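# Put bottles on ledges matching their cap colours

## Task

Each bottle must end up standing upright on the wall ledge whose label strip has the same colour as that bottle's cap, and its entire base must rest on that ledge.

## Robot and tools

Robot: two seven-joint arms, left_arm and right_arm, each ending in a parallel two-finger gripper. left_arm sits on the +y side. These names do not tell you which side of a picture an arm appears on.

Scene frame: the origin lies on the plane z = 0, straight below the midpoint between the two arm bases, which are 0.70 m above it. +x points forward (the direction both arms face), +z points up. All positions are in metres. Orientations are quaternions written w first (qw, qx, qy, qz). In the gripper's own axes, the fingers extend along +z and close along y. end_effector_position is the spot between the pads when they are shut, just under 1 cm behind the fingertips. Closing from wide open pushes the fingertips about 17 mm further along +z, mostly while the pads are still more than 70 mm apart. Reported poses can be off by a few centimetres, more at long reach.

The 16-number row, used by execute_actions and move: left_arm x, y, z, qw, qx, qy, qz, opening, then right_arm x, y, z, qw, qx, qy, qz, opening. Both arms always appear, even if one is idle. x, y, z and the quaternion are an absolute pose in the scene frame, not an offset. Opening runs from -1 (shut) to +1 (fully open, 0.145 m). A full close needs roughly 0.5 s or more.

execute_actions(actions, cameras): actions is a list of actions; each action is a table of up to 15 rows, one per 1/30 s control step; if shorter, its final row is held for the remaining steps. An action is rejected for both arms if any target lies more than 0.6 m, along any of that gripper's current axes, from where the gripper was when the action began; if the first action fails that test against the latest reported state, or any action is malformed, the whole call is rejected. An empty actions list just reports state and images. To hold an orientation, keep sending your own fixed quaternion rather than the drifting reported one. For an arm that should stay put, repeat the full pose it reported just before it stopped, with the desired opening. Sending the measured pose can relieve a press.

move(target, speed, blend, opening_speed, blocking, cameras): drives each gripper in a straight line from its Hand target to the absolute pose in target (one row, or a list of up to 15 rows; no 0.6 m rule). speed is m/s, 0.002 to 1.1, default 0.25; rotation is capped at twice that in rad/s; one value or one per target. blend (m) rounds corners at intermediate list targets; 0 stops at each. opening_speed (per second on the -1..1 scale, at least 0.2) ramps the fingers. blocking=false returns after about 0.5 s while the move runs; a new move replaces the old one. Moves stop after 10 s total. The path ignores obstacles and the other arm; grippers lag, overshoot and can briefly exceed speed, especially with a nearly straight arm. Faster contact hits harder, and aiming beyond a contact presses harder. A changed opening on a later list target is applied on arrival, with all motion pausing until fingers settle. The result adds a move: line giving the ending (done, off_target, moving, held, fault) and any limits: limits=paced means the sent pose was clipped, limits=held means steps were withheld. An arm not named in the ending finished within 3 mm and 2 degrees. Neither done nor off_target tells you about contact.

wait(seconds): 0 to 10; lets time pass with commands held; a running move continues. stop(): brakes the running move, needing some distance. zoom_image(camera, region): camera is cam_high or cam_low; region [x0, y0, x1, y1] in pixels from the top-left, at most 504 wide and high, on the latest image. read_manual(section): licence texts only, default "licences". finished_scene(scene): ends scene 1 or 2 permanently; call nothing after it in that reply. Scene 1 is practice and can be skipped; scene 2 follows.

Controller behaviour: each step it limits the commanded orientation to within 32 degrees of the measured one, then uses damped inverse kinematics, favouring position. One action may fall short; the Hand target line shows where each arm is actually heading, so send the remainder next. A big wrist turn can swing the elbow. Tool commands shows present gripper commands; a 0 sent for opening is a real command.

Reading results: grip_measured is the measured opening on the -1..1 scale; the final Joint positions value of each arm is the opening in metres. To hold something, keep commanding an opening clearly below grip_measured; the gap sets squeeze force (about 10 N per pad max, for objects up to about 11 cm). Joint torques include gravity and have offsets and noise; entries 3 and 4 wrap at ±28 N m. Joint velocities 'within noise' means the arm is still. Calls with actions list some intermediate end_effector_position readings. MOTOR HOT appears at 85 °C; at 100 °C an OVER-TEMPERATURE FAULT halts that arm for 30 to 60 s or more. Holding loads, stretched poses and pushing at unreachable targets heat motors.

Cameras: cam_high and cam_low, each 896x504, with calibration (K, distortion, T_world_to_cam) given per scene and accurate to roughly a centimetre near the image centre.

Avoid: any contact between the arms (including closing one gripper on the other's fingers), which can end the scene; knocking objects off the work area; dropping or releasing moving objects; fast impacts or hard pushes on fixed items; stopping an arm. Objects may occasionally be nudged by outside pushes. The finished arrangement must stay put after the robot lets go.

Each tool is called as name([rows], argument=value, ...), one row to a line, values as JSON.

## Session

execute_actions(actions=[])

Scene clock: 0.00 s.
left_arm: end_effector_position=(+0.2239, +0.1828, +0.6144) grip_measured=+1.00 end_effector_quat_wxyz=(-0.319, +0.395, -0.515, +0.691) | right_arm: end_effector_position=(+0.4009, -0.1655, +0.3728) grip_measured=+1.00 end_effector_quat_wxyz=(+0.260, +0.265, +0.837, +0.401)
Joint positions: left_arm=[-1.106 0.942 0.535 2.339 -0.48 -0.199 -0.367 0.145] | right_arm=[0.583 0.619 -0.841 0.925 -1.182 -0.496 -0.047 0.145]
Joint velocities: within noise
Joint torques (N m): no reading
Motor temperatures (°C): left_arm=[20 20 22 21 21 23 21] | right_arm=[20 22 22 19 20 19 21]
Hand target: left_arm +0.2239, +0.1828, +0.6144; -0.319, +0.395, -0.515, +0.691 | right_arm +0.4009, -0.1655, +0.3728; +0.260, +0.265, +0.837, +0.401
Tool commands: left_gripper/opening=+1.0 right_gripper/opening=+1.0

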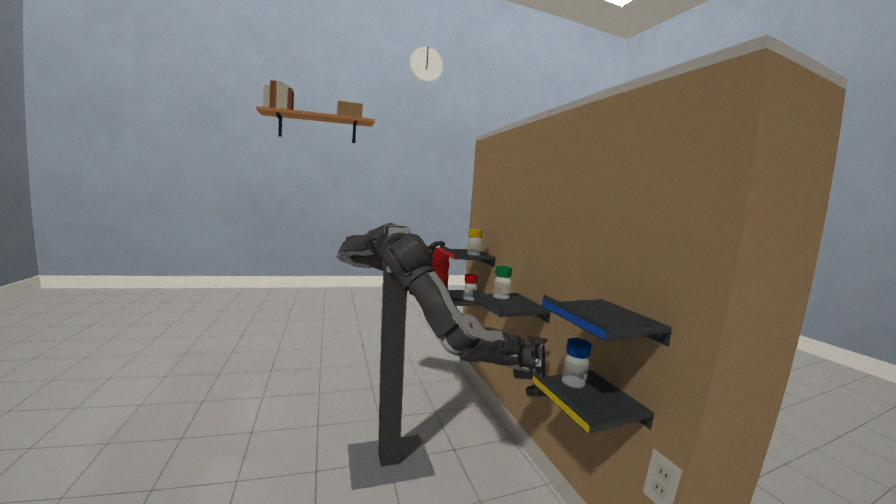

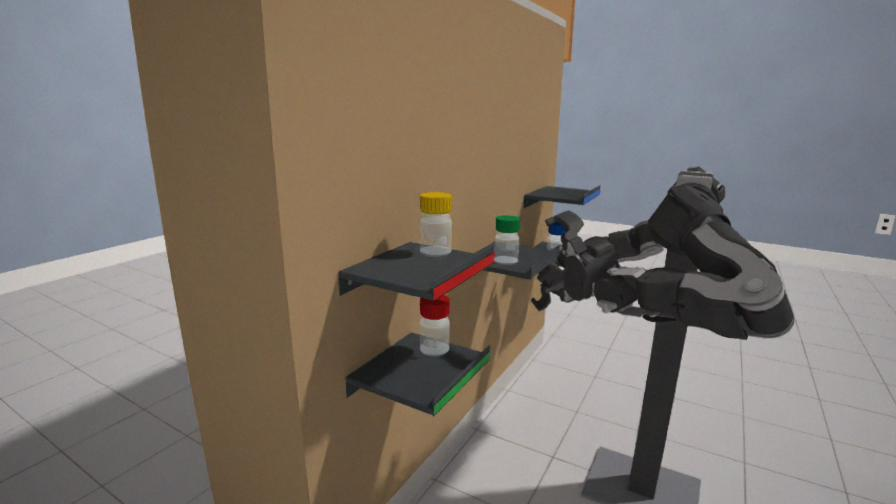

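zoom_image(camera="cam_high", region=[420, 210, 700, 450])

zoom_image(camera="cam_low", region=[320, 160, 640, 430])

Scaled by 1.800 from the camera's 896x504 image, which has a finer 1280x720 frame.

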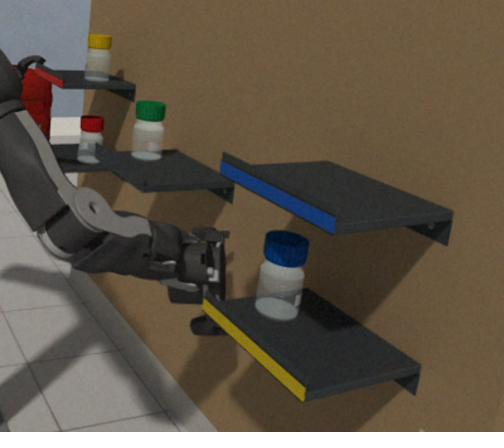

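Scaled by 1.575 from the camera's 896x504 image, which has a finer 1280x720 frame.

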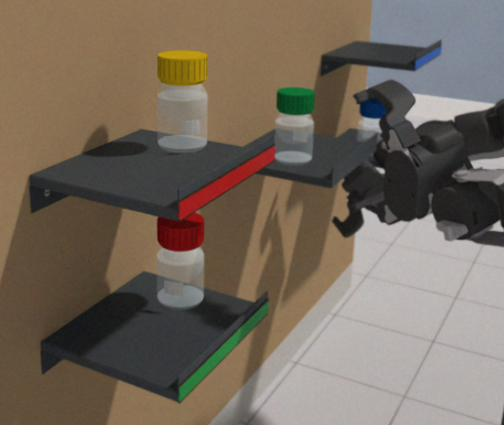

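move([
  [0.2, 0.24, 0.66, -0.0923,0.7010,0.0923,0.7010, 0, 0.27,-0.24,0.38,0.26,0.265,0.837,0.401,0],
  [0.2, 0.28, 0.68, -0.0923,0.7010,0.0923,0.7010, 0, 0.2,-0.32,0.50,0.0923,0.7010,-0.0923,0.7010,0],
], blend=[0.03,0])

Scene clock: 120.47 s.
left_arm: end_effector_position=(+0.2005, +0.2814, +0.6799) grip_measured=+0.00 end_effector_quat_wxyz=(+0.030, +0.673, -0.037, +0.739) | right_arm: end_effector_position=(+0.1996, -0.3201, +0.4991) grip_measured=+0.00 end_effector_quat_wxyz=(+0.094, +0.702, -0.092, +0.700)
Joint positions: left_arm=[-1.41 0.619 1.301 2.43 1.354 -0.109 0.169 0.076] | right_arm=[-1.131 1.082 0.09 1.995 0.702 -0.783 -0.742 0.076]
Joint velocities: within noise
Joint torques (N m): left_arm=[-1.62 0.54 2.41 1.83 0.27 -0.51 0.22] | right_arm=[-0.33 2.02 3.14 2.65 -0.15 -0.37 0.19]
Motor temperatures (°C): left_arm=[20 21 23 22 21 23 21] | right_arm=[23 23 23 20 20 19 21]
Hand target: left_arm +0.2002, +0.2806, +0.6799; +0.031, +0.673, -0.039, +0.738 | right_arm +0.1999, -0.3201, +0.4999; +0.092, +0.701, -0.092, +0.701
Off the commanded pose: left_arm 0.002 m, 21 deg | right_arm 0.001 m, 0 deg.
joint sent to its limit (left arm) — joint 1 (shoulder pitch), lower limit; joint 4 (elbow), upper limit, where the elbow is as bent as it goes. The joint targets are off in orientation, not in position.
joint sent to its limit (right arm) — joint 6 (wrist pitch), lower limit. The joint targets still meet the commanded pose.
move: off_target (left_arm)

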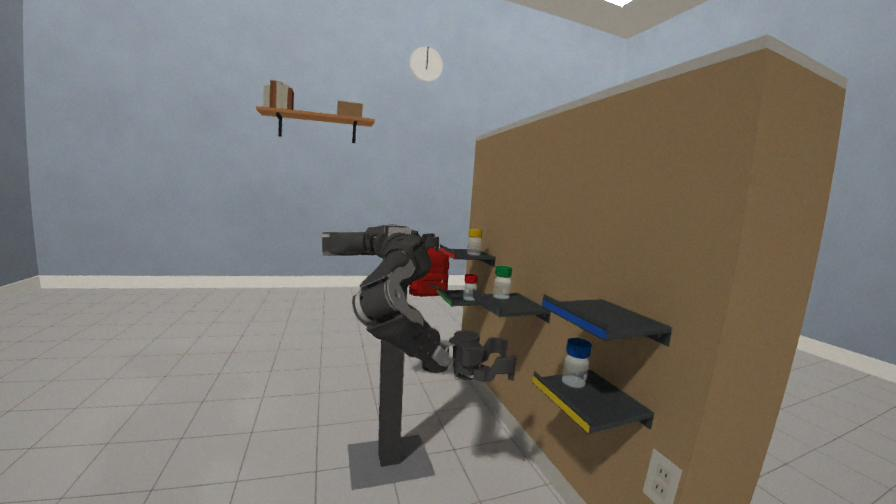

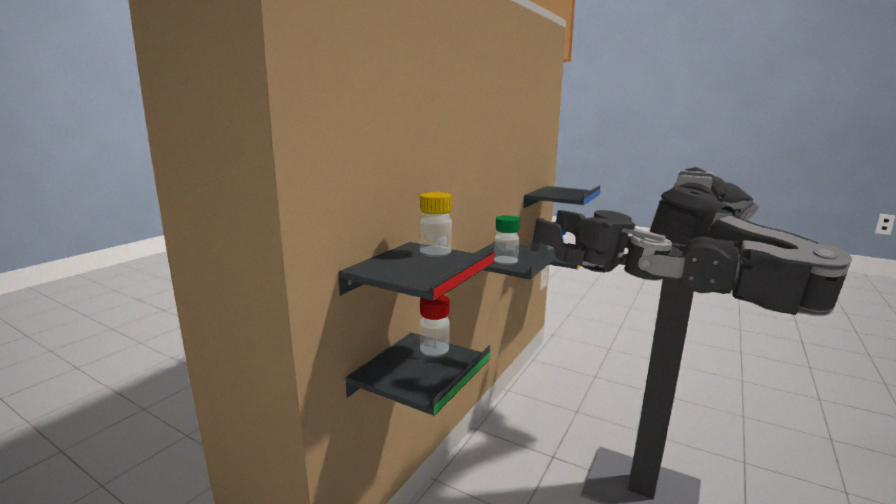

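zoom_image(camera="cam_low", region=[480, 180, 660, 290])

zoom_image(camera="cam_high", region=[420, 210, 680, 450])

Scaled by 2.800 from the camera's 896x504 image, which has a finer 1280x720 frame.

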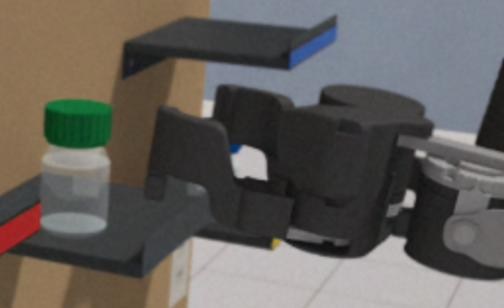

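Scaled by 1.938 from the camera's 896x504 image, which has a finer 1280x720 frame.

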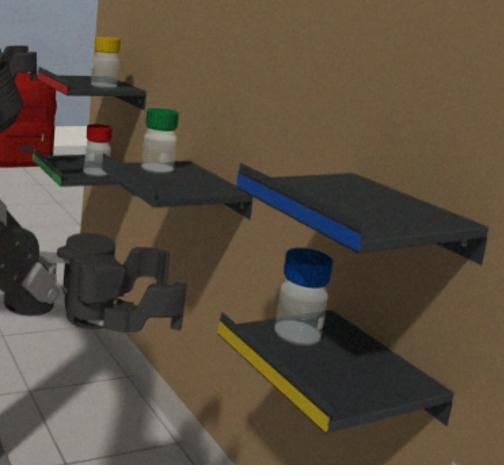

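move(target=[0.28, 0.31, 0.70, -0.0923,0.7010,0.0923,0.7010, 0, 0.28,-0.34,0.50,0.0923,0.7010,-0.0923,0.7010,0])

zoom_image(camera="cam_high", region=[420, 210, 680, 450])

zoom_image(camera="cam_low", region=[330, 170, 650, 420])

Scene clock: 153.10 s.
left_arm: end_effector_position=(+0.2804, +0.3084, +0.6998) grip_measured=+0.00 end_effector_quat_wxyz=(-0.090, +0.701, +0.090, +0.702) | right_arm: end_effector_position=(+0.2805, -0.3406, +0.5026) grip_measured=+0.00 end_effector_quat_wxyz=(+0.093, +0.698, -0.093, +0.704)
Joint positions: left_arm=[-1.335 1.231 1.402 2.355 1.553 0.092 -0.705 0.076] | right_arm=[-0.541 1.198 -0.213 1.793 0.972 -0.635 -0.621 0.076]
Joint velocities: within noise
Joint torques (N m): left_arm=[2.12 1.28 2.91 0.24 -0.15 -0.43 -0.05] | right_arm=[1.91 5.1 2.21 1.69 -0.1 -0.24 0.17]
Motor temperatures (°C): left_arm=[20 21 24 21 21 24 21] | right_arm=[21 23 23 20 20 19 21]
Hand target: left_arm +0.2800, +0.3100, +0.7000; -0.092, +0.701, +0.092, +0.701 | right_arm +0.2800, -0.3400, +0.5001; +0.092, +0.701, -0.092, +0.701
Off the commanded pose: left_arm 0.002 m, 0 deg | right_arm 0.003 m, 1 deg.
move: done

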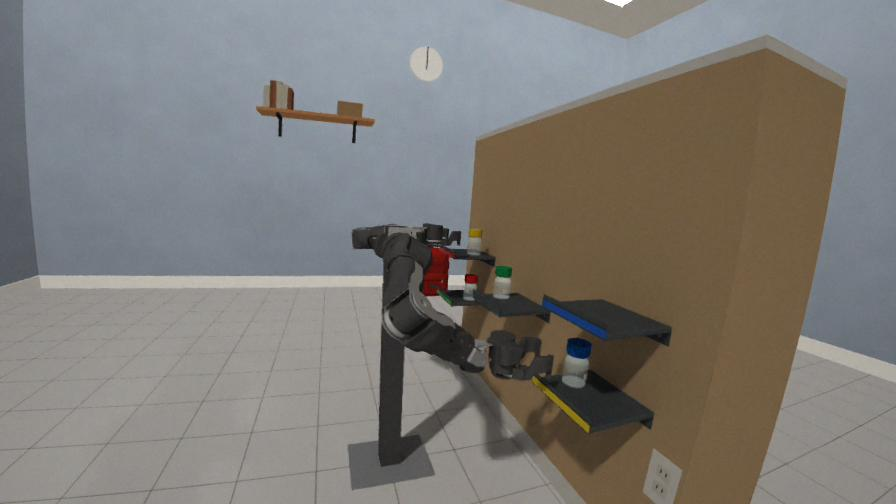

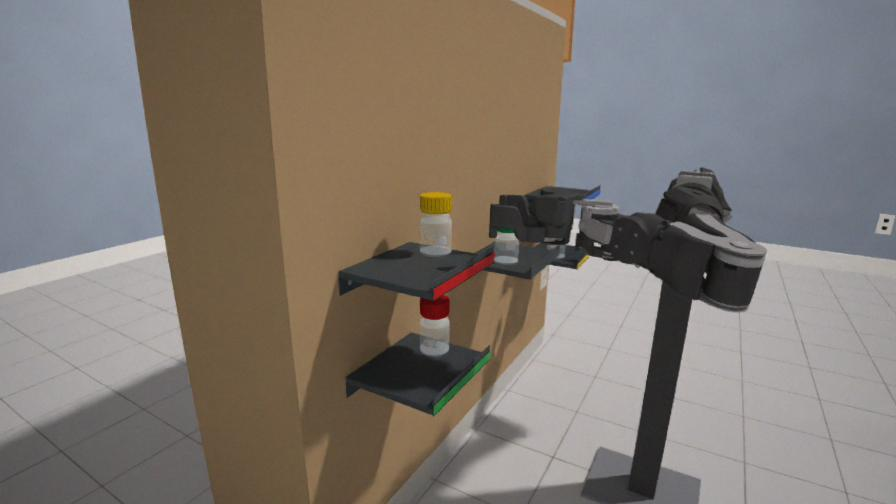

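Scaled by 1.938 from the camera's 896x504 image, which has a finer 1280x720 frame.

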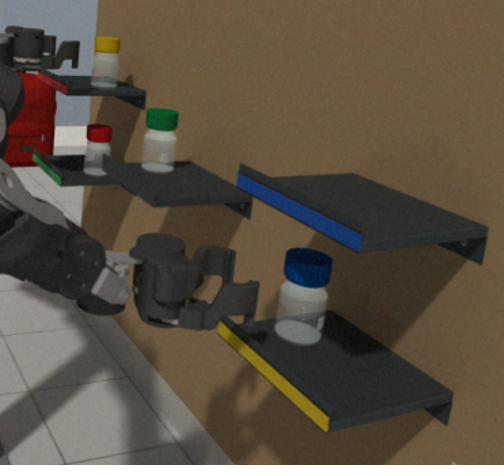

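Scaled by 1.575 from the camera's 896x504 image, which has a finer 1280x720 frame.

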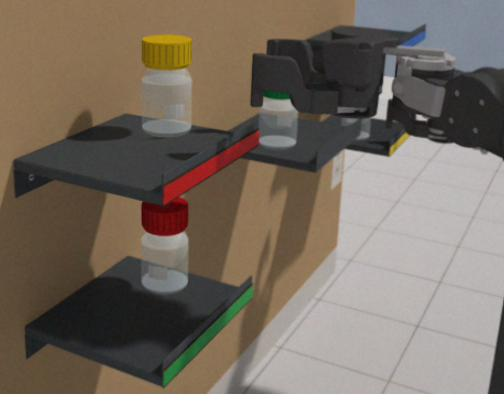

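move([
  [0.28, 0.31, 0.70, -0.0923,0.7010,0.0923,0.7010, 0.6, 0.28,-0.34,0.495,0.0923,0.7010,-0.0923,0.7010,0.6],
  [0.34, 0.335, 0.695, -0.0923,0.7010,0.0923,0.7010, 0.6, 0.335,-0.338,0.493,0.0923,0.7010,-0.0923,0.7010,0.6],
], speed=0.15)

zoom_image(camera="cam_high", region=[420, 210, 680, 450])

zoom_image(camera="cam_low", region=[330, 170, 650, 420])

Scene clock: 222.60 s.
left_arm: end_effector_position=(+0.3402, +0.3354, +0.6977) grip_measured=+0.60 end_effector_quat_wxyz=(-0.094, +0.698, +0.093, +0.703) | right_arm: end_effector_position=(+0.3355, -0.3392, +0.4961) grip_measured=+0.60 end_effector_quat_wxyz=(+0.094, +0.697, -0.095, +0.704)
Joint positions: left_arm=[-1.352 1.487 1.364 2.033 1.554 0.013 -0.646 0.119] | right_arm=[-0.103 1.045 -0.413 1.594 0.97 -0.452 -0.515 0.119]
Joint velocities: within noise
Joint torques (N m): left_arm=[3.28 1.2 2.51 0.53 -0.12 -0.59 0.23] | right_arm=[2.81 5.89 2.61 1.98 -0.14 -0.25 0.17]
Motor temperatures (°C): left_arm=[20 21 25 21 21 24 21] | right_arm=[21 24 23 19 20 19 21]
Hand target: left_arm +0.3400, +0.3350, +0.6950; -0.092, +0.701, +0.092, +0.701 | right_arm +0.3350, -0.3380, +0.4930; +0.092, +0.701, -0.092, +0.701
Off the commanded pose: left_arm 0.003 m, 0 deg | right_arm 0.003 m, 1 deg.
move: done

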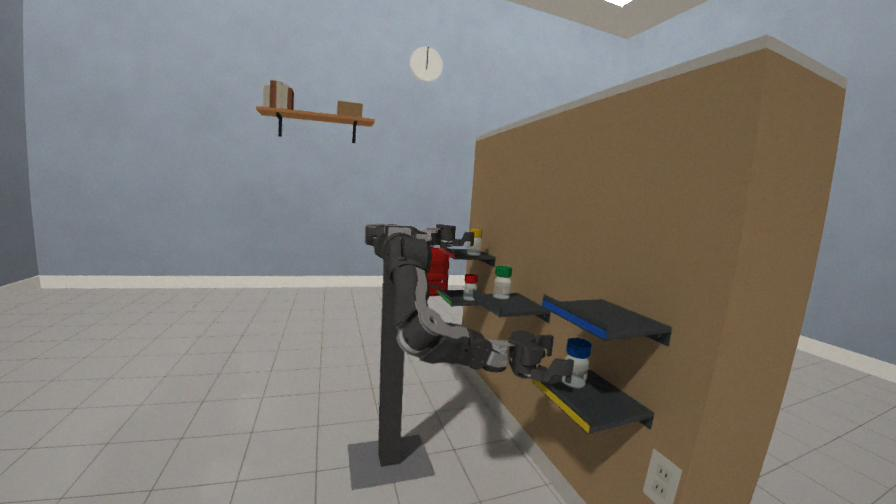

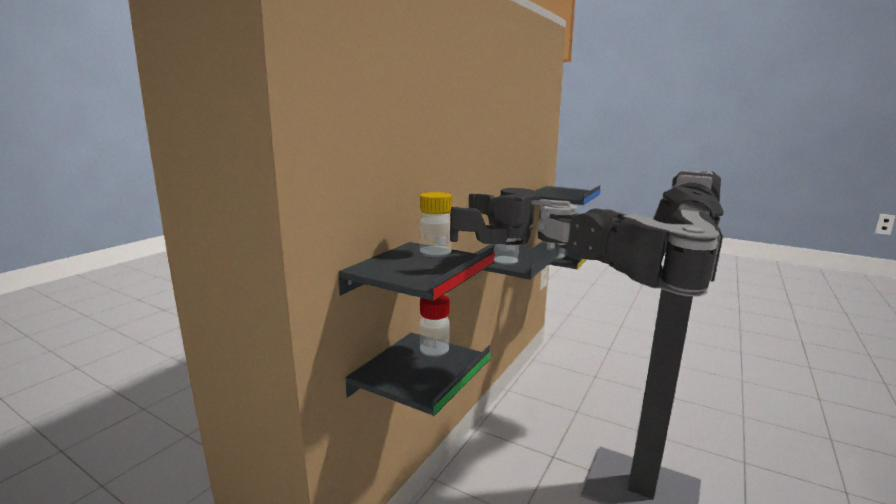

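Scaled by 1.938 from the camera's 896x504 image, which has a finer 1280x720 frame.

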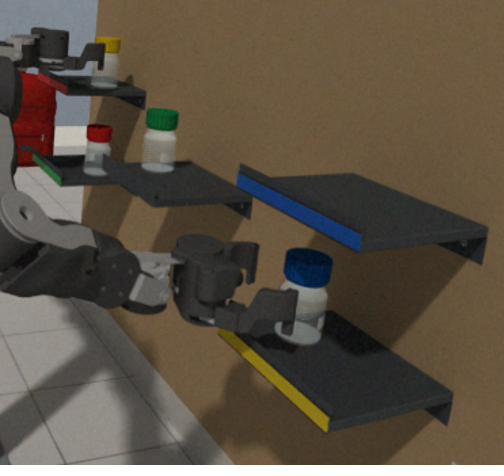

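Scaled by 1.575 from the camera's 896x504 image, which has a finer 1280x720 frame.

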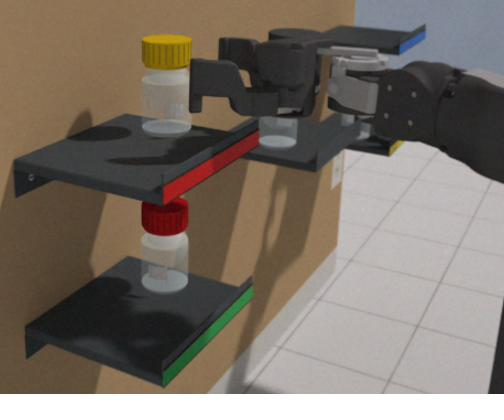

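move([
  [0.388, 0.347, 0.695, -0.0923,0.7010,0.0923,0.7010, 0.6, 0.385,-0.351,0.492,0.0923,0.7010,-0.0923,0.7010,0.6],
  [0.388, 0.347, 0.695, -0.0923,0.7010,0.0923,0.7010, -0.6, 0.385,-0.351,0.492,0.0923,0.7010,-0.0923,0.7010,-0.6],
], speed=0.15, opening_speed=1.5)

zoom_image(camera="cam_high", region=[420, 210, 680, 450])

zoom_image(camera="cam_low", region=[330, 170, 650, 420])

Scene clock: 234.93 s.
left_arm: end_effector_position=(+0.3883, +0.3462, +0.6959) grip_measured=-0.24 end_effector_quat_wxyz=(-0.092, +0.700, +0.091, +0.702) | right_arm: end_effector_position=(+0.3854, -0.3529, +0.4955) grip_measured=-0.35 end_effector_quat_wxyz=(+0.095, +0.697, -0.095, +0.704)
Joint positions: left_arm=[-1.383 1.688 1.361 1.775 1.584 -0.028 -0.579 0.058] | right_arm=[0.194 0.926 -0.497 1.334 0.976 -0.354 -0.366 0.049]
Joint velocities: within noise
Joint torques (N m): left_arm=[4.89 1.17 4 0.08 -0.09 -0.6 0.09] | right_arm=[3.86 5.42 2.55 2.15 -0.08 -0.34 0.18]
Motor temperatures (°C): left_arm=[21 21 25 21 21 24 21] | right_arm=[22 24 23 19 20 19 21]
Hand target: left_arm +0.3880, +0.3470, +0.6951; -0.092, +0.701, +0.092, +0.701 | right_arm +0.3850, -0.3510, +0.4921; +0.092, +0.701, -0.092, +0.701
Off the commanded pose: left_arm 0.001 m, 0 deg | right_arm 0.004 m, 1 deg.
joint sent to its limit (left arm) — joint 5 (forearm roll), upper limit. The joint targets still meet the commanded pose.
move: off_target (right_arm); target 2's new opening was sent with right_arm's hand 0.004 m and 1 deg from that target

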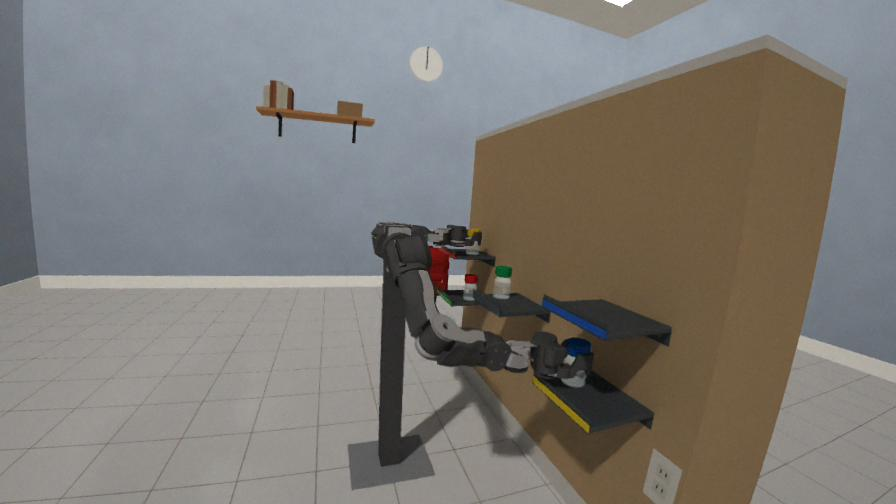

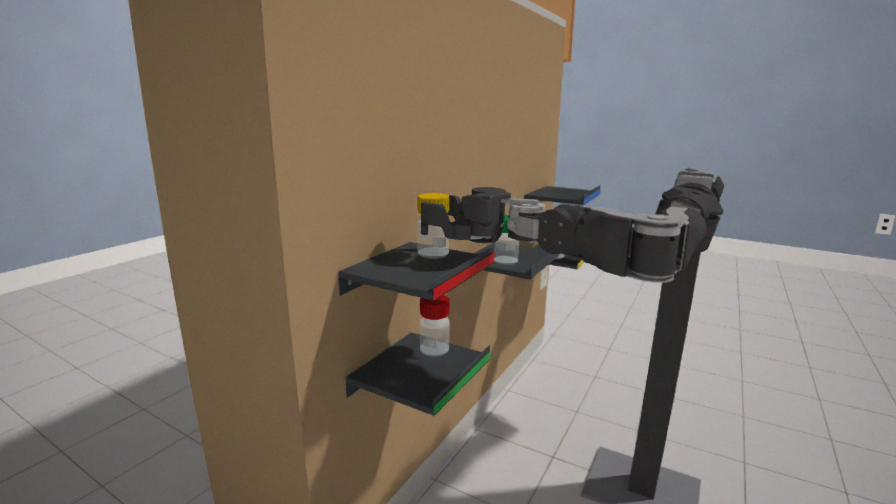

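Scaled by 1.938 from the camera's 896x504 image, which has a finer 1280x720 frame.

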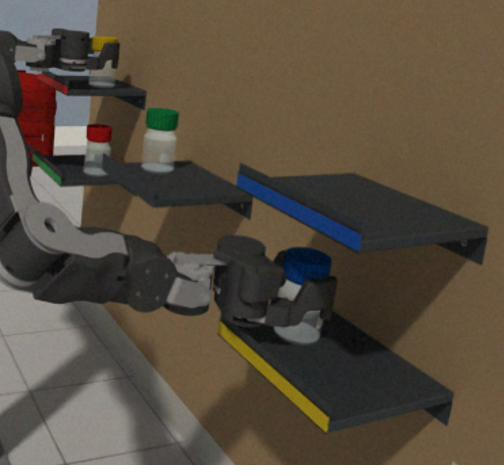

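Scaled by 1.575 from the camera's 896x504 image, which has a finer 1280x720 frame.

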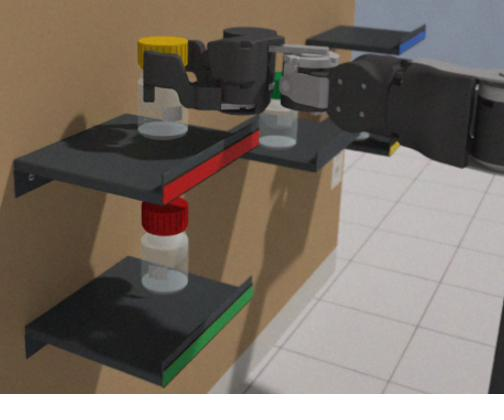

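move([
  [0.388, 0.347, 0.745, -0.0923,0.7010,0.0923,0.7010, -0.9, 0.385,-0.351,0.532,0.0923,0.7010,-0.0923,0.7010,-0.9],
  [0.36, 0.25, 0.755, -0.0500,0.7053,0.05,0.7053, -0.9, 0.25,-0.351,0.532,0.0923,0.7010,-0.0923,0.7010,-0.9],
], speed=0.15, opening_speed=1.5)

Scene clock: 250.53 s.
left_arm: end_effector_position=(+0.3603, +0.2487, +0.7529) grip_measured=-0.24 end_effector_quat_wxyz=(-0.070, +0.671, +0.020, +0.738) | right_arm: end_effector_position=(+0.2490, -0.3515, +0.5297) grip_measured=-0.36 end_effector_quat_wxyz=(+0.094, +0.704, -0.094, +0.697)
Joint positions: left_arm=[-1.374 1.753 1.574 2.104 1.584 0.134 -0.837 0.058] | right_arm=[-1.229 1.28 0.378 1.952 1.055 -0.721 -0.618 0.049]
Joint velocities: within noise
Joint torques (N m): left_arm=[6.16 1.09 3.12 -0.5 -0.2 -0.73 -0.11] | right_arm=[1.38 1.99 4.05 1.76 -0.22 -0.49 0.18]
Motor temperatures (°C): left_arm=[21 21 26 21 21 24 21] | right_arm=[22 24 23 19 20 20 21]
Hand target: left_arm +0.3600, +0.2500, +0.7548; -0.070, +0.668, +0.025, +0.740 | right_arm +0.2500, -0.3510, +0.5320; +0.092, +0.701, -0.092, +0.701
Off the commanded pose: left_arm 0.002 m, 7 deg | right_arm 0.003 m, 1 deg.
joint sent to its limit (left arm) — joint 3 (upper arm roll), upper limit; joint 5 (forearm roll), upper limit. The joint targets are off in orientation, not in position.
move: off_target (left_arm)

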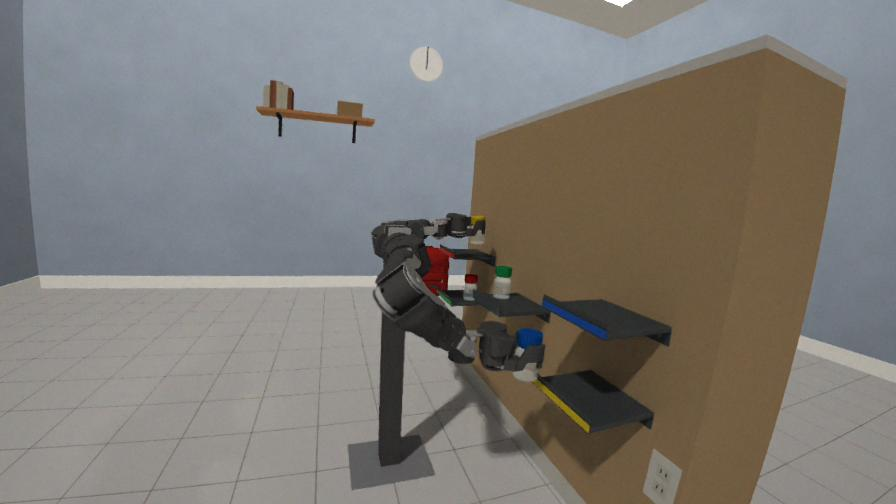

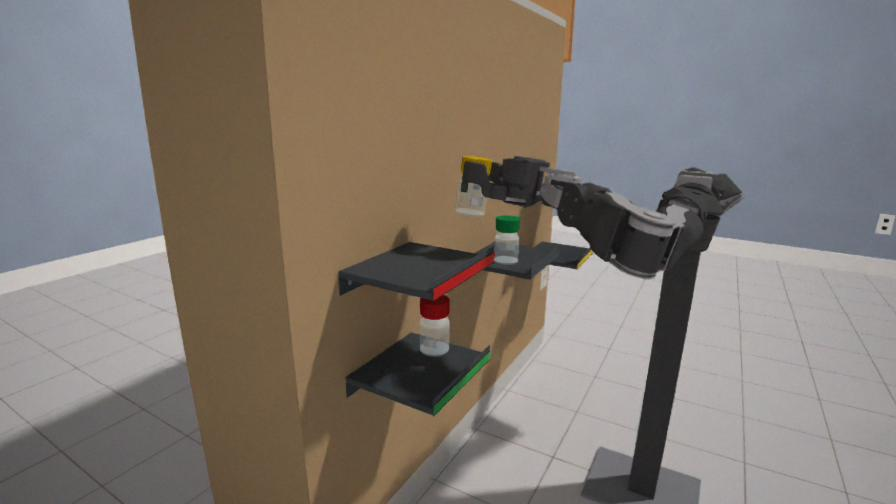

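move(target=[0.34, 0.10, 0.765, 0.0872,0.7017,-0.0872,0.7017, -0.9, 0.245,-0.37,0.735,0.0923,0.7010,-0.0923,0.7010,-0.9], speed=0.2)

Scene clock: 267.30 s.
left_arm: end_effector_position=(+0.3398, +0.1004, +0.7626) grip_measured=-0.24 end_effector_quat_wxyz=(+0.109, +0.632, -0.157, +0.751) | right_arm: end_effector_position=(+0.2446, -0.3699, +0.7347) grip_measured=-0.36 end_effector_quat_wxyz=(+0.092, +0.702, -0.091, +0.700)
Joint positions: left_arm=[-1.361 2.012 1.574 2.216 1.584 0.048 -0.703 0.058] | right_arm=[-1.045 0.987 1.512 2.196 1.559 0.48 -0.307 0.049]
Joint velocities: within noise
Joint torques (N m): left_arm=[7.11 0.75 2.89 -1.11 -0.14 -0.72 0.14] | right_arm=[0.8 4.05 2.88 0.4 -0.01 -0.52 -0.16]
Motor temperatures (°C): left_arm=[22 21 26 21 21 24 21] | right_arm=[21 23 23 19 20 20 21]
Hand target: left_arm +0.3397, +0.1005, +0.7647; +0.111, +0.629, -0.156, +0.753 | right_arm +0.2450, -0.3700, +0.7350; +0.092, +0.701, -0.092, +0.701
Off the commanded pose: left_arm 0.002 m, 13 deg | right_arm 0.001 m, 0 deg.
joint read past its limit (left arm) — joint 2 (shoulder roll), upper limit.
joint sent to its limit (left arm) — joint 2 (shoulder roll), upper limit; joint 3 (upper arm roll), upper limit; joint 5 (forearm roll), upper limit. The joint targets are off in orientation, not in position.
joint sent to its limit (right arm) — joint 5 (forearm roll), upper limit. The joint targets still meet the commanded pose.
move: off_target (left_arm)

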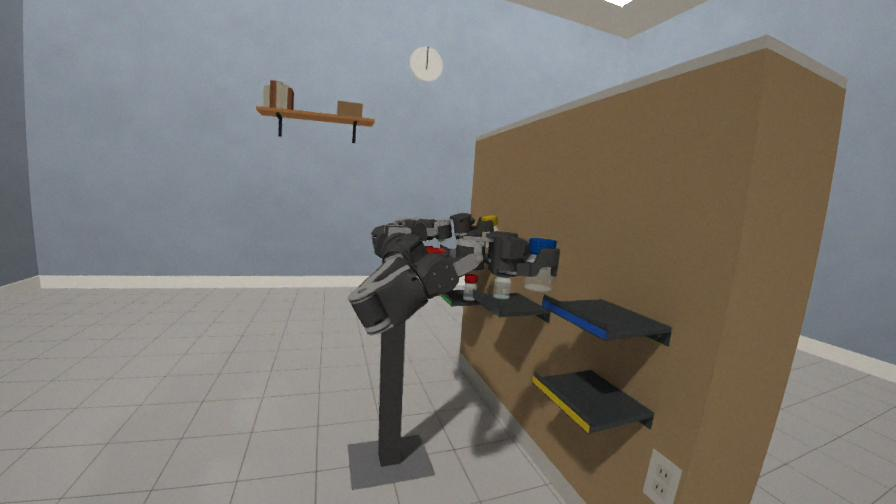

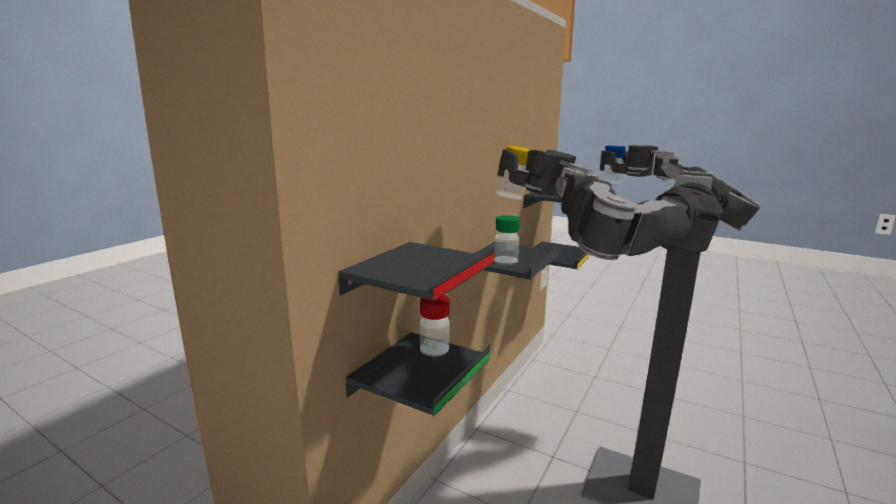

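move([
  [0.25, 0.15, 0.70, 0,0.7071,0,0.7071, -0.9, 0.31,-0.38,0.735,0.0923,0.7010,-0.0923,0.7010,-0.9],
  [0.23, 0.16, 0.45, 0,0.8434,0,0.5373, -0.9, 0.385,-0.392,0.735,0.0923,0.7010,-0.0923,0.7010,-0.9],
  [0.20, 0.15, 0.18, 0,0.9239,0,0.3827, -0.9, 0.385,-0.392,0.735,0.0923,0.7010,-0.0923,0.7010,-0.9],
], speed=0.2, blend=[0.03,0.03,0])

zoom_image(camera="cam_high", region=[420, 180, 680, 450])

Scene clock: 323.73 s.
left_arm: end_effector_position=(+0.1606, +0.2204, +0.3662) grip_measured=-0.24 end_effector_quat_wxyz=(+0.128, +0.953, -0.207, +0.183) | right_arm: end_effector_position=(+0.3850, -0.3915, +0.7338) grip_measured=-0.36 end_effector_quat_wxyz=(+0.101, +0.700, -0.077, +0.703)
Joint positions: left_arm=[-1.407 2.011 0.119 1.939 1.584 -0.158 -0.133 0.058] | right_arm=[-1.311 1.639 1.461 1.607 1.559 0.153 -0.353 0.049]
Joint velocities: within noise
Joint torques (N m): left_arm=[3.63 0.83 0.61 1.4 0.11 -0.42 0.39] | right_arm=[3.68 2.31 5.56 0.23 -0.07 -0.53 -0.18]
Motor temperatures (°C): left_arm=[23 20 26 21 21 25 21] | right_arm=[21 24 23 19 20 20 21]
Hand target: left_arm +0.1598, +0.2201, +0.3659; +0.130, +0.953, -0.206, +0.182 | right_arm +0.3850, -0.3920, +0.7350; +0.102, +0.698, -0.079, +0.704
Off the commanded pose: left_arm 0.203 m, 36 deg; orientation clipped | right_arm 0.001 m, 2 deg.
joint read past its limit (left arm) — joint 2 (shoulder roll), upper limit.
joint sent to its limit (left arm) — joint 1 (shoulder pitch), lower limit; joint 2 (shoulder roll), upper limit; joint 5 (forearm roll), upper limit. The joint targets are off in position and orientation.
joint sent to its limit (right arm) — joint 1 (shoulder pitch), lower limit; joint 5 (forearm roll), upper limit. The joint targets still meet the commanded pose.
move: off_target (left_arm); limits=paced

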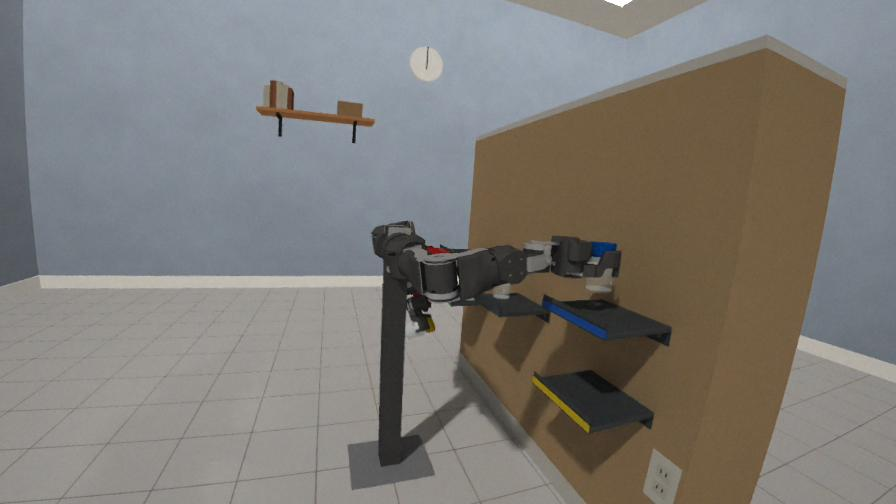

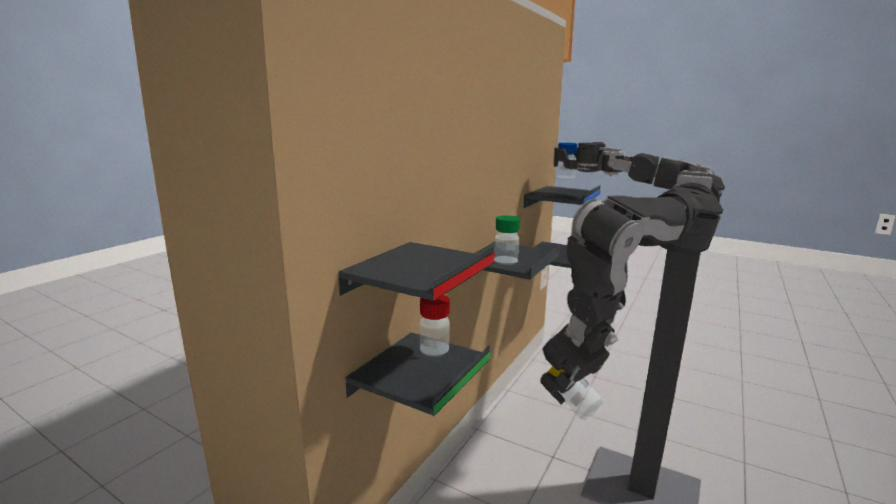

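Scaled by 1.867 from the camera's 896x504 image, which has a finer 1280x720 frame.

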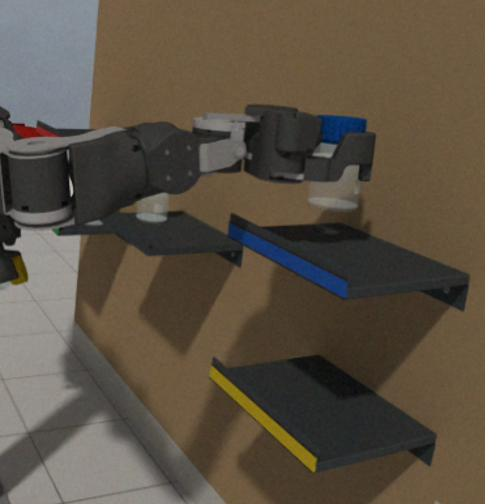

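move([
  [0.12, 0.28, 0.25, 0,1,0,0, -0.9, 0.385,-0.392,0.71,0.0923,0.7010,-0.0923,0.7010,-0.9],
  [0.08, 0.32, 0.17, 0,1,0,0, -0.9, 0.385,-0.392,0.695,0.0923,0.7010,-0.0923,0.7010,-0.9],
], speed=0.1)

zoom_image(camera="cam_high", region=[520, 210, 680, 350])

Scene clock: 348.87 s.
left_arm: end_effector_position=(+0.0599, +0.3353, +0.3265) grip_measured=-0.24 end_effector_quat_wxyz=(+0.024, +0.999, -0.018, +0.041) | right_arm: end_effector_position=(+0.3853, -0.3912, +0.6958) grip_measured=-0.36 end_effector_quat_wxyz=(+0.099, +0.700, -0.081, +0.702)
Joint positions: left_arm=[-1.408 1.603 0.035 1.709 1.585 0.115 -0.086 0.058] | right_arm=[-1.311 1.63 1.288 1.622 1.559 -0.02 -0.364 0.049]
Joint velocities: within noise
Joint torques (N m): left_arm=[0.75 1.2 0.12 0.84 0.14 -0.17 0.32] | right_arm=[3.63 1.83 3.96 0.5 -0.07 -0.76 -0.16]
Motor temperatures (°C): left_arm=[22 20 24 21 21 24 21] | right_arm=[22 23 24 19 20 20 21]
Hand target: left_arm +0.0586, +0.3348, +0.3263; +0.027, +0.999, -0.017, +0.040 | right_arm +0.3849, -0.3920, +0.6950; +0.100, +0.699, -0.084, +0.703
Off the commanded pose: left_arm 0.159 m, 6 deg | right_arm 0.001 m, 2 deg.
joint sent to its limit (left arm) — joint 1 (shoulder pitch), lower limit; joint 5 (forearm roll), upper limit. The joint targets are off in position and orientation.
joint sent to its limit (right arm) — joint 1 (shoulder pitch), lower limit; joint 5 (forearm roll), upper limit. The joint targets still meet the commanded pose.
move: off_target (left_arm)

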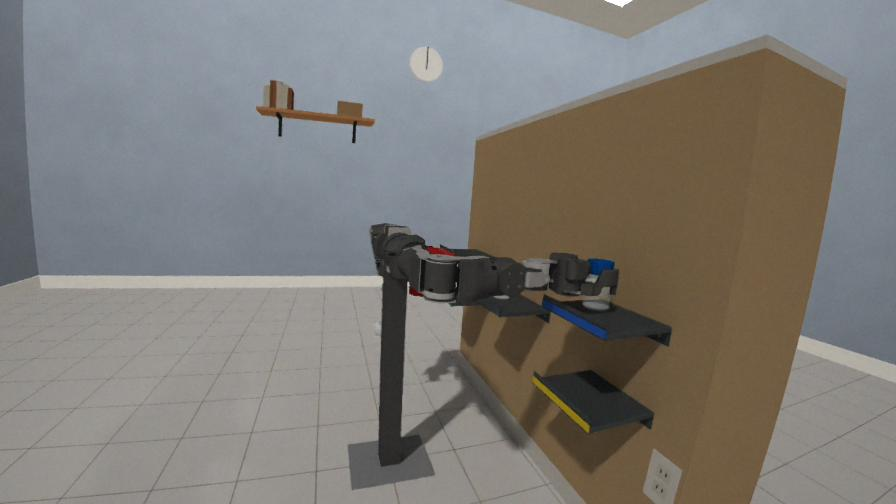

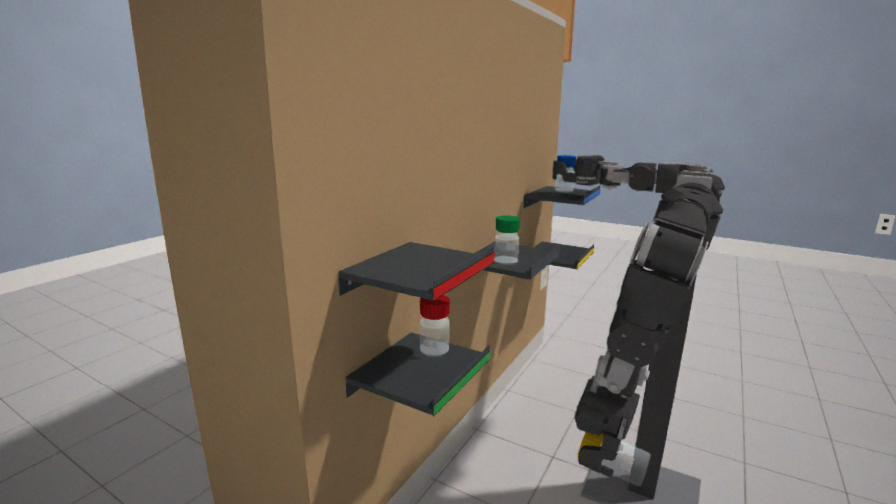

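Scaled by 3.150 from the camera's 896x504 image, which has a finer 1280x720 frame.

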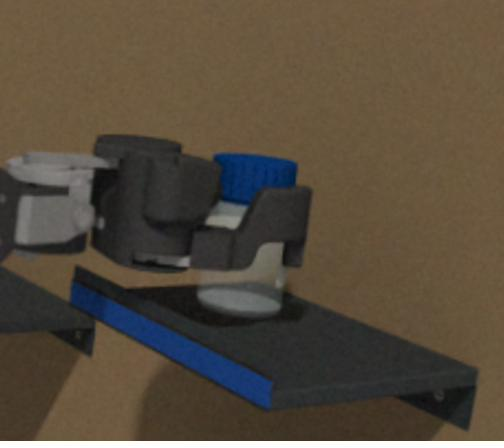

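move([
  [0.16, 0.33, 0.5, 0,0.9239,0,0.3827, -0.9, 0.385,-0.392,0.691,0.0923,0.7010,-0.0923,0.7010,-0.9],
  [0.2, 0.33, 0.76, 0,0.7071,0,0.7071, -0.9, 0.385,-0.392,0.689,0.0923,0.7010,-0.0923,0.7010,-0.9],
  [0.12, 0.33, 0.95, 0,0.2588,0,0.9659, -0.9, 0.385,-0.392,0.687,0.0923,0.7010,-0.0923,0.7010,-0.9],
  [0.05, 0.33, 1.0, 0,0,0,1, -0.9, 0.385,-0.392,0.687,0.0923,0.7010,-0.0923,0.7010,-0.9],
], speed=0.25, blend=[0.03,0.03,0.03,0])

zoom_image(camera="cam_high", region=[520, 210, 680, 350])

Scene clock: 379.77 s.
left_arm: end_effector_position=(+0.0506, +0.3289, +0.9997) grip_measured=-0.24 end_effector_quat_wxyz=(+0.001, +0.002, -0.003, +1.000) | right_arm: end_effector_position=(+0.3849, -0.3916, +0.6883) grip_measured=-0.36 end_effector_quat_wxyz=(+0.099, +0.700, -0.082, +0.703)
Joint positions: left_arm=[0.38 1.195 1.049 2.034 1.376 -0.082 -0.126 0.058] | right_arm=[-1.311 1.63 1.253 1.622 1.559 -0.058 -0.366 0.049]
Joint velocities: within noise
Joint torques (N m): left_arm=[2.02 6.71 -0.4 -0.68 0.05 -0.11 -0.1] | right_arm=[3.57 2.33 3.66 0.25 -0.07 -0.72 -0.13]
Motor temperatures (°C): left_arm=[21 21 24 21 21 24 21] | right_arm=[22 23 24 19 20 21 21]
Hand target: left_arm +0.0500, +0.3299, +1.0000; +0.000, +0.000, +0.000, +1.000 | right_arm +0.3849, -0.3920, +0.6870; +0.100, +0.699, -0.084, +0.703
Off the commanded pose: left_arm 0.001 m, 0 deg | right_arm 0.001 m, 1 deg.
joint sent to its limit (right arm) — joint 1 (shoulder pitch), lower limit; joint 5 (forearm roll), upper limit. The joint targets still meet the commanded pose.
move: done

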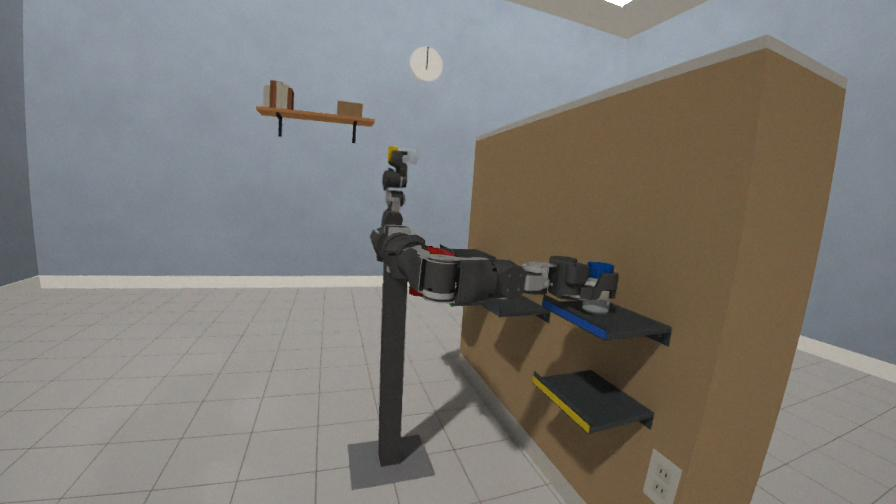

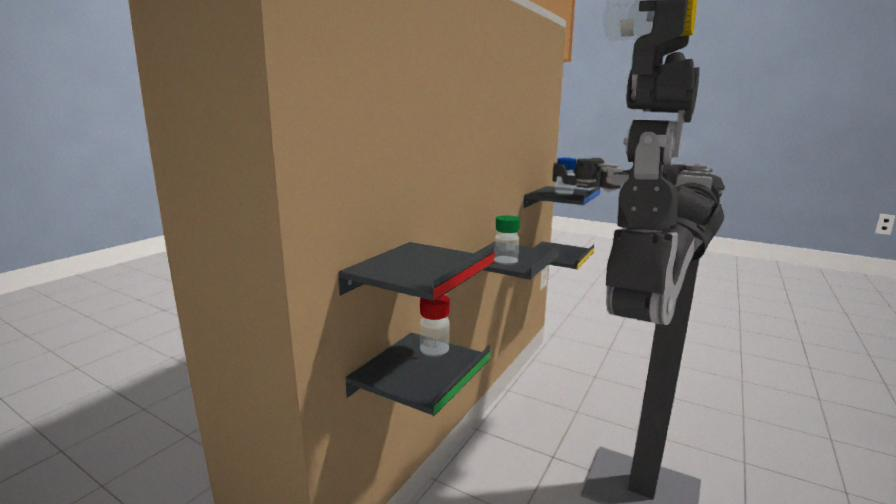

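Scaled by 3.150 from the camera's 896x504 image, which has a finer 1280x720 frame.

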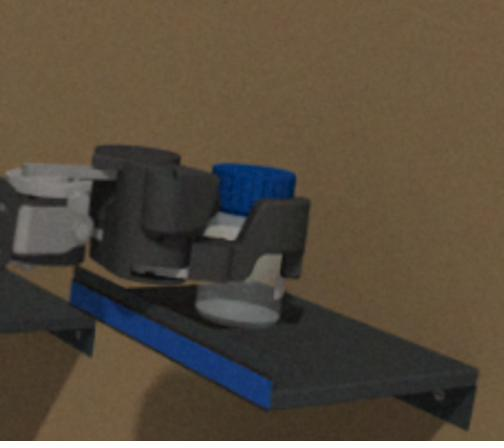

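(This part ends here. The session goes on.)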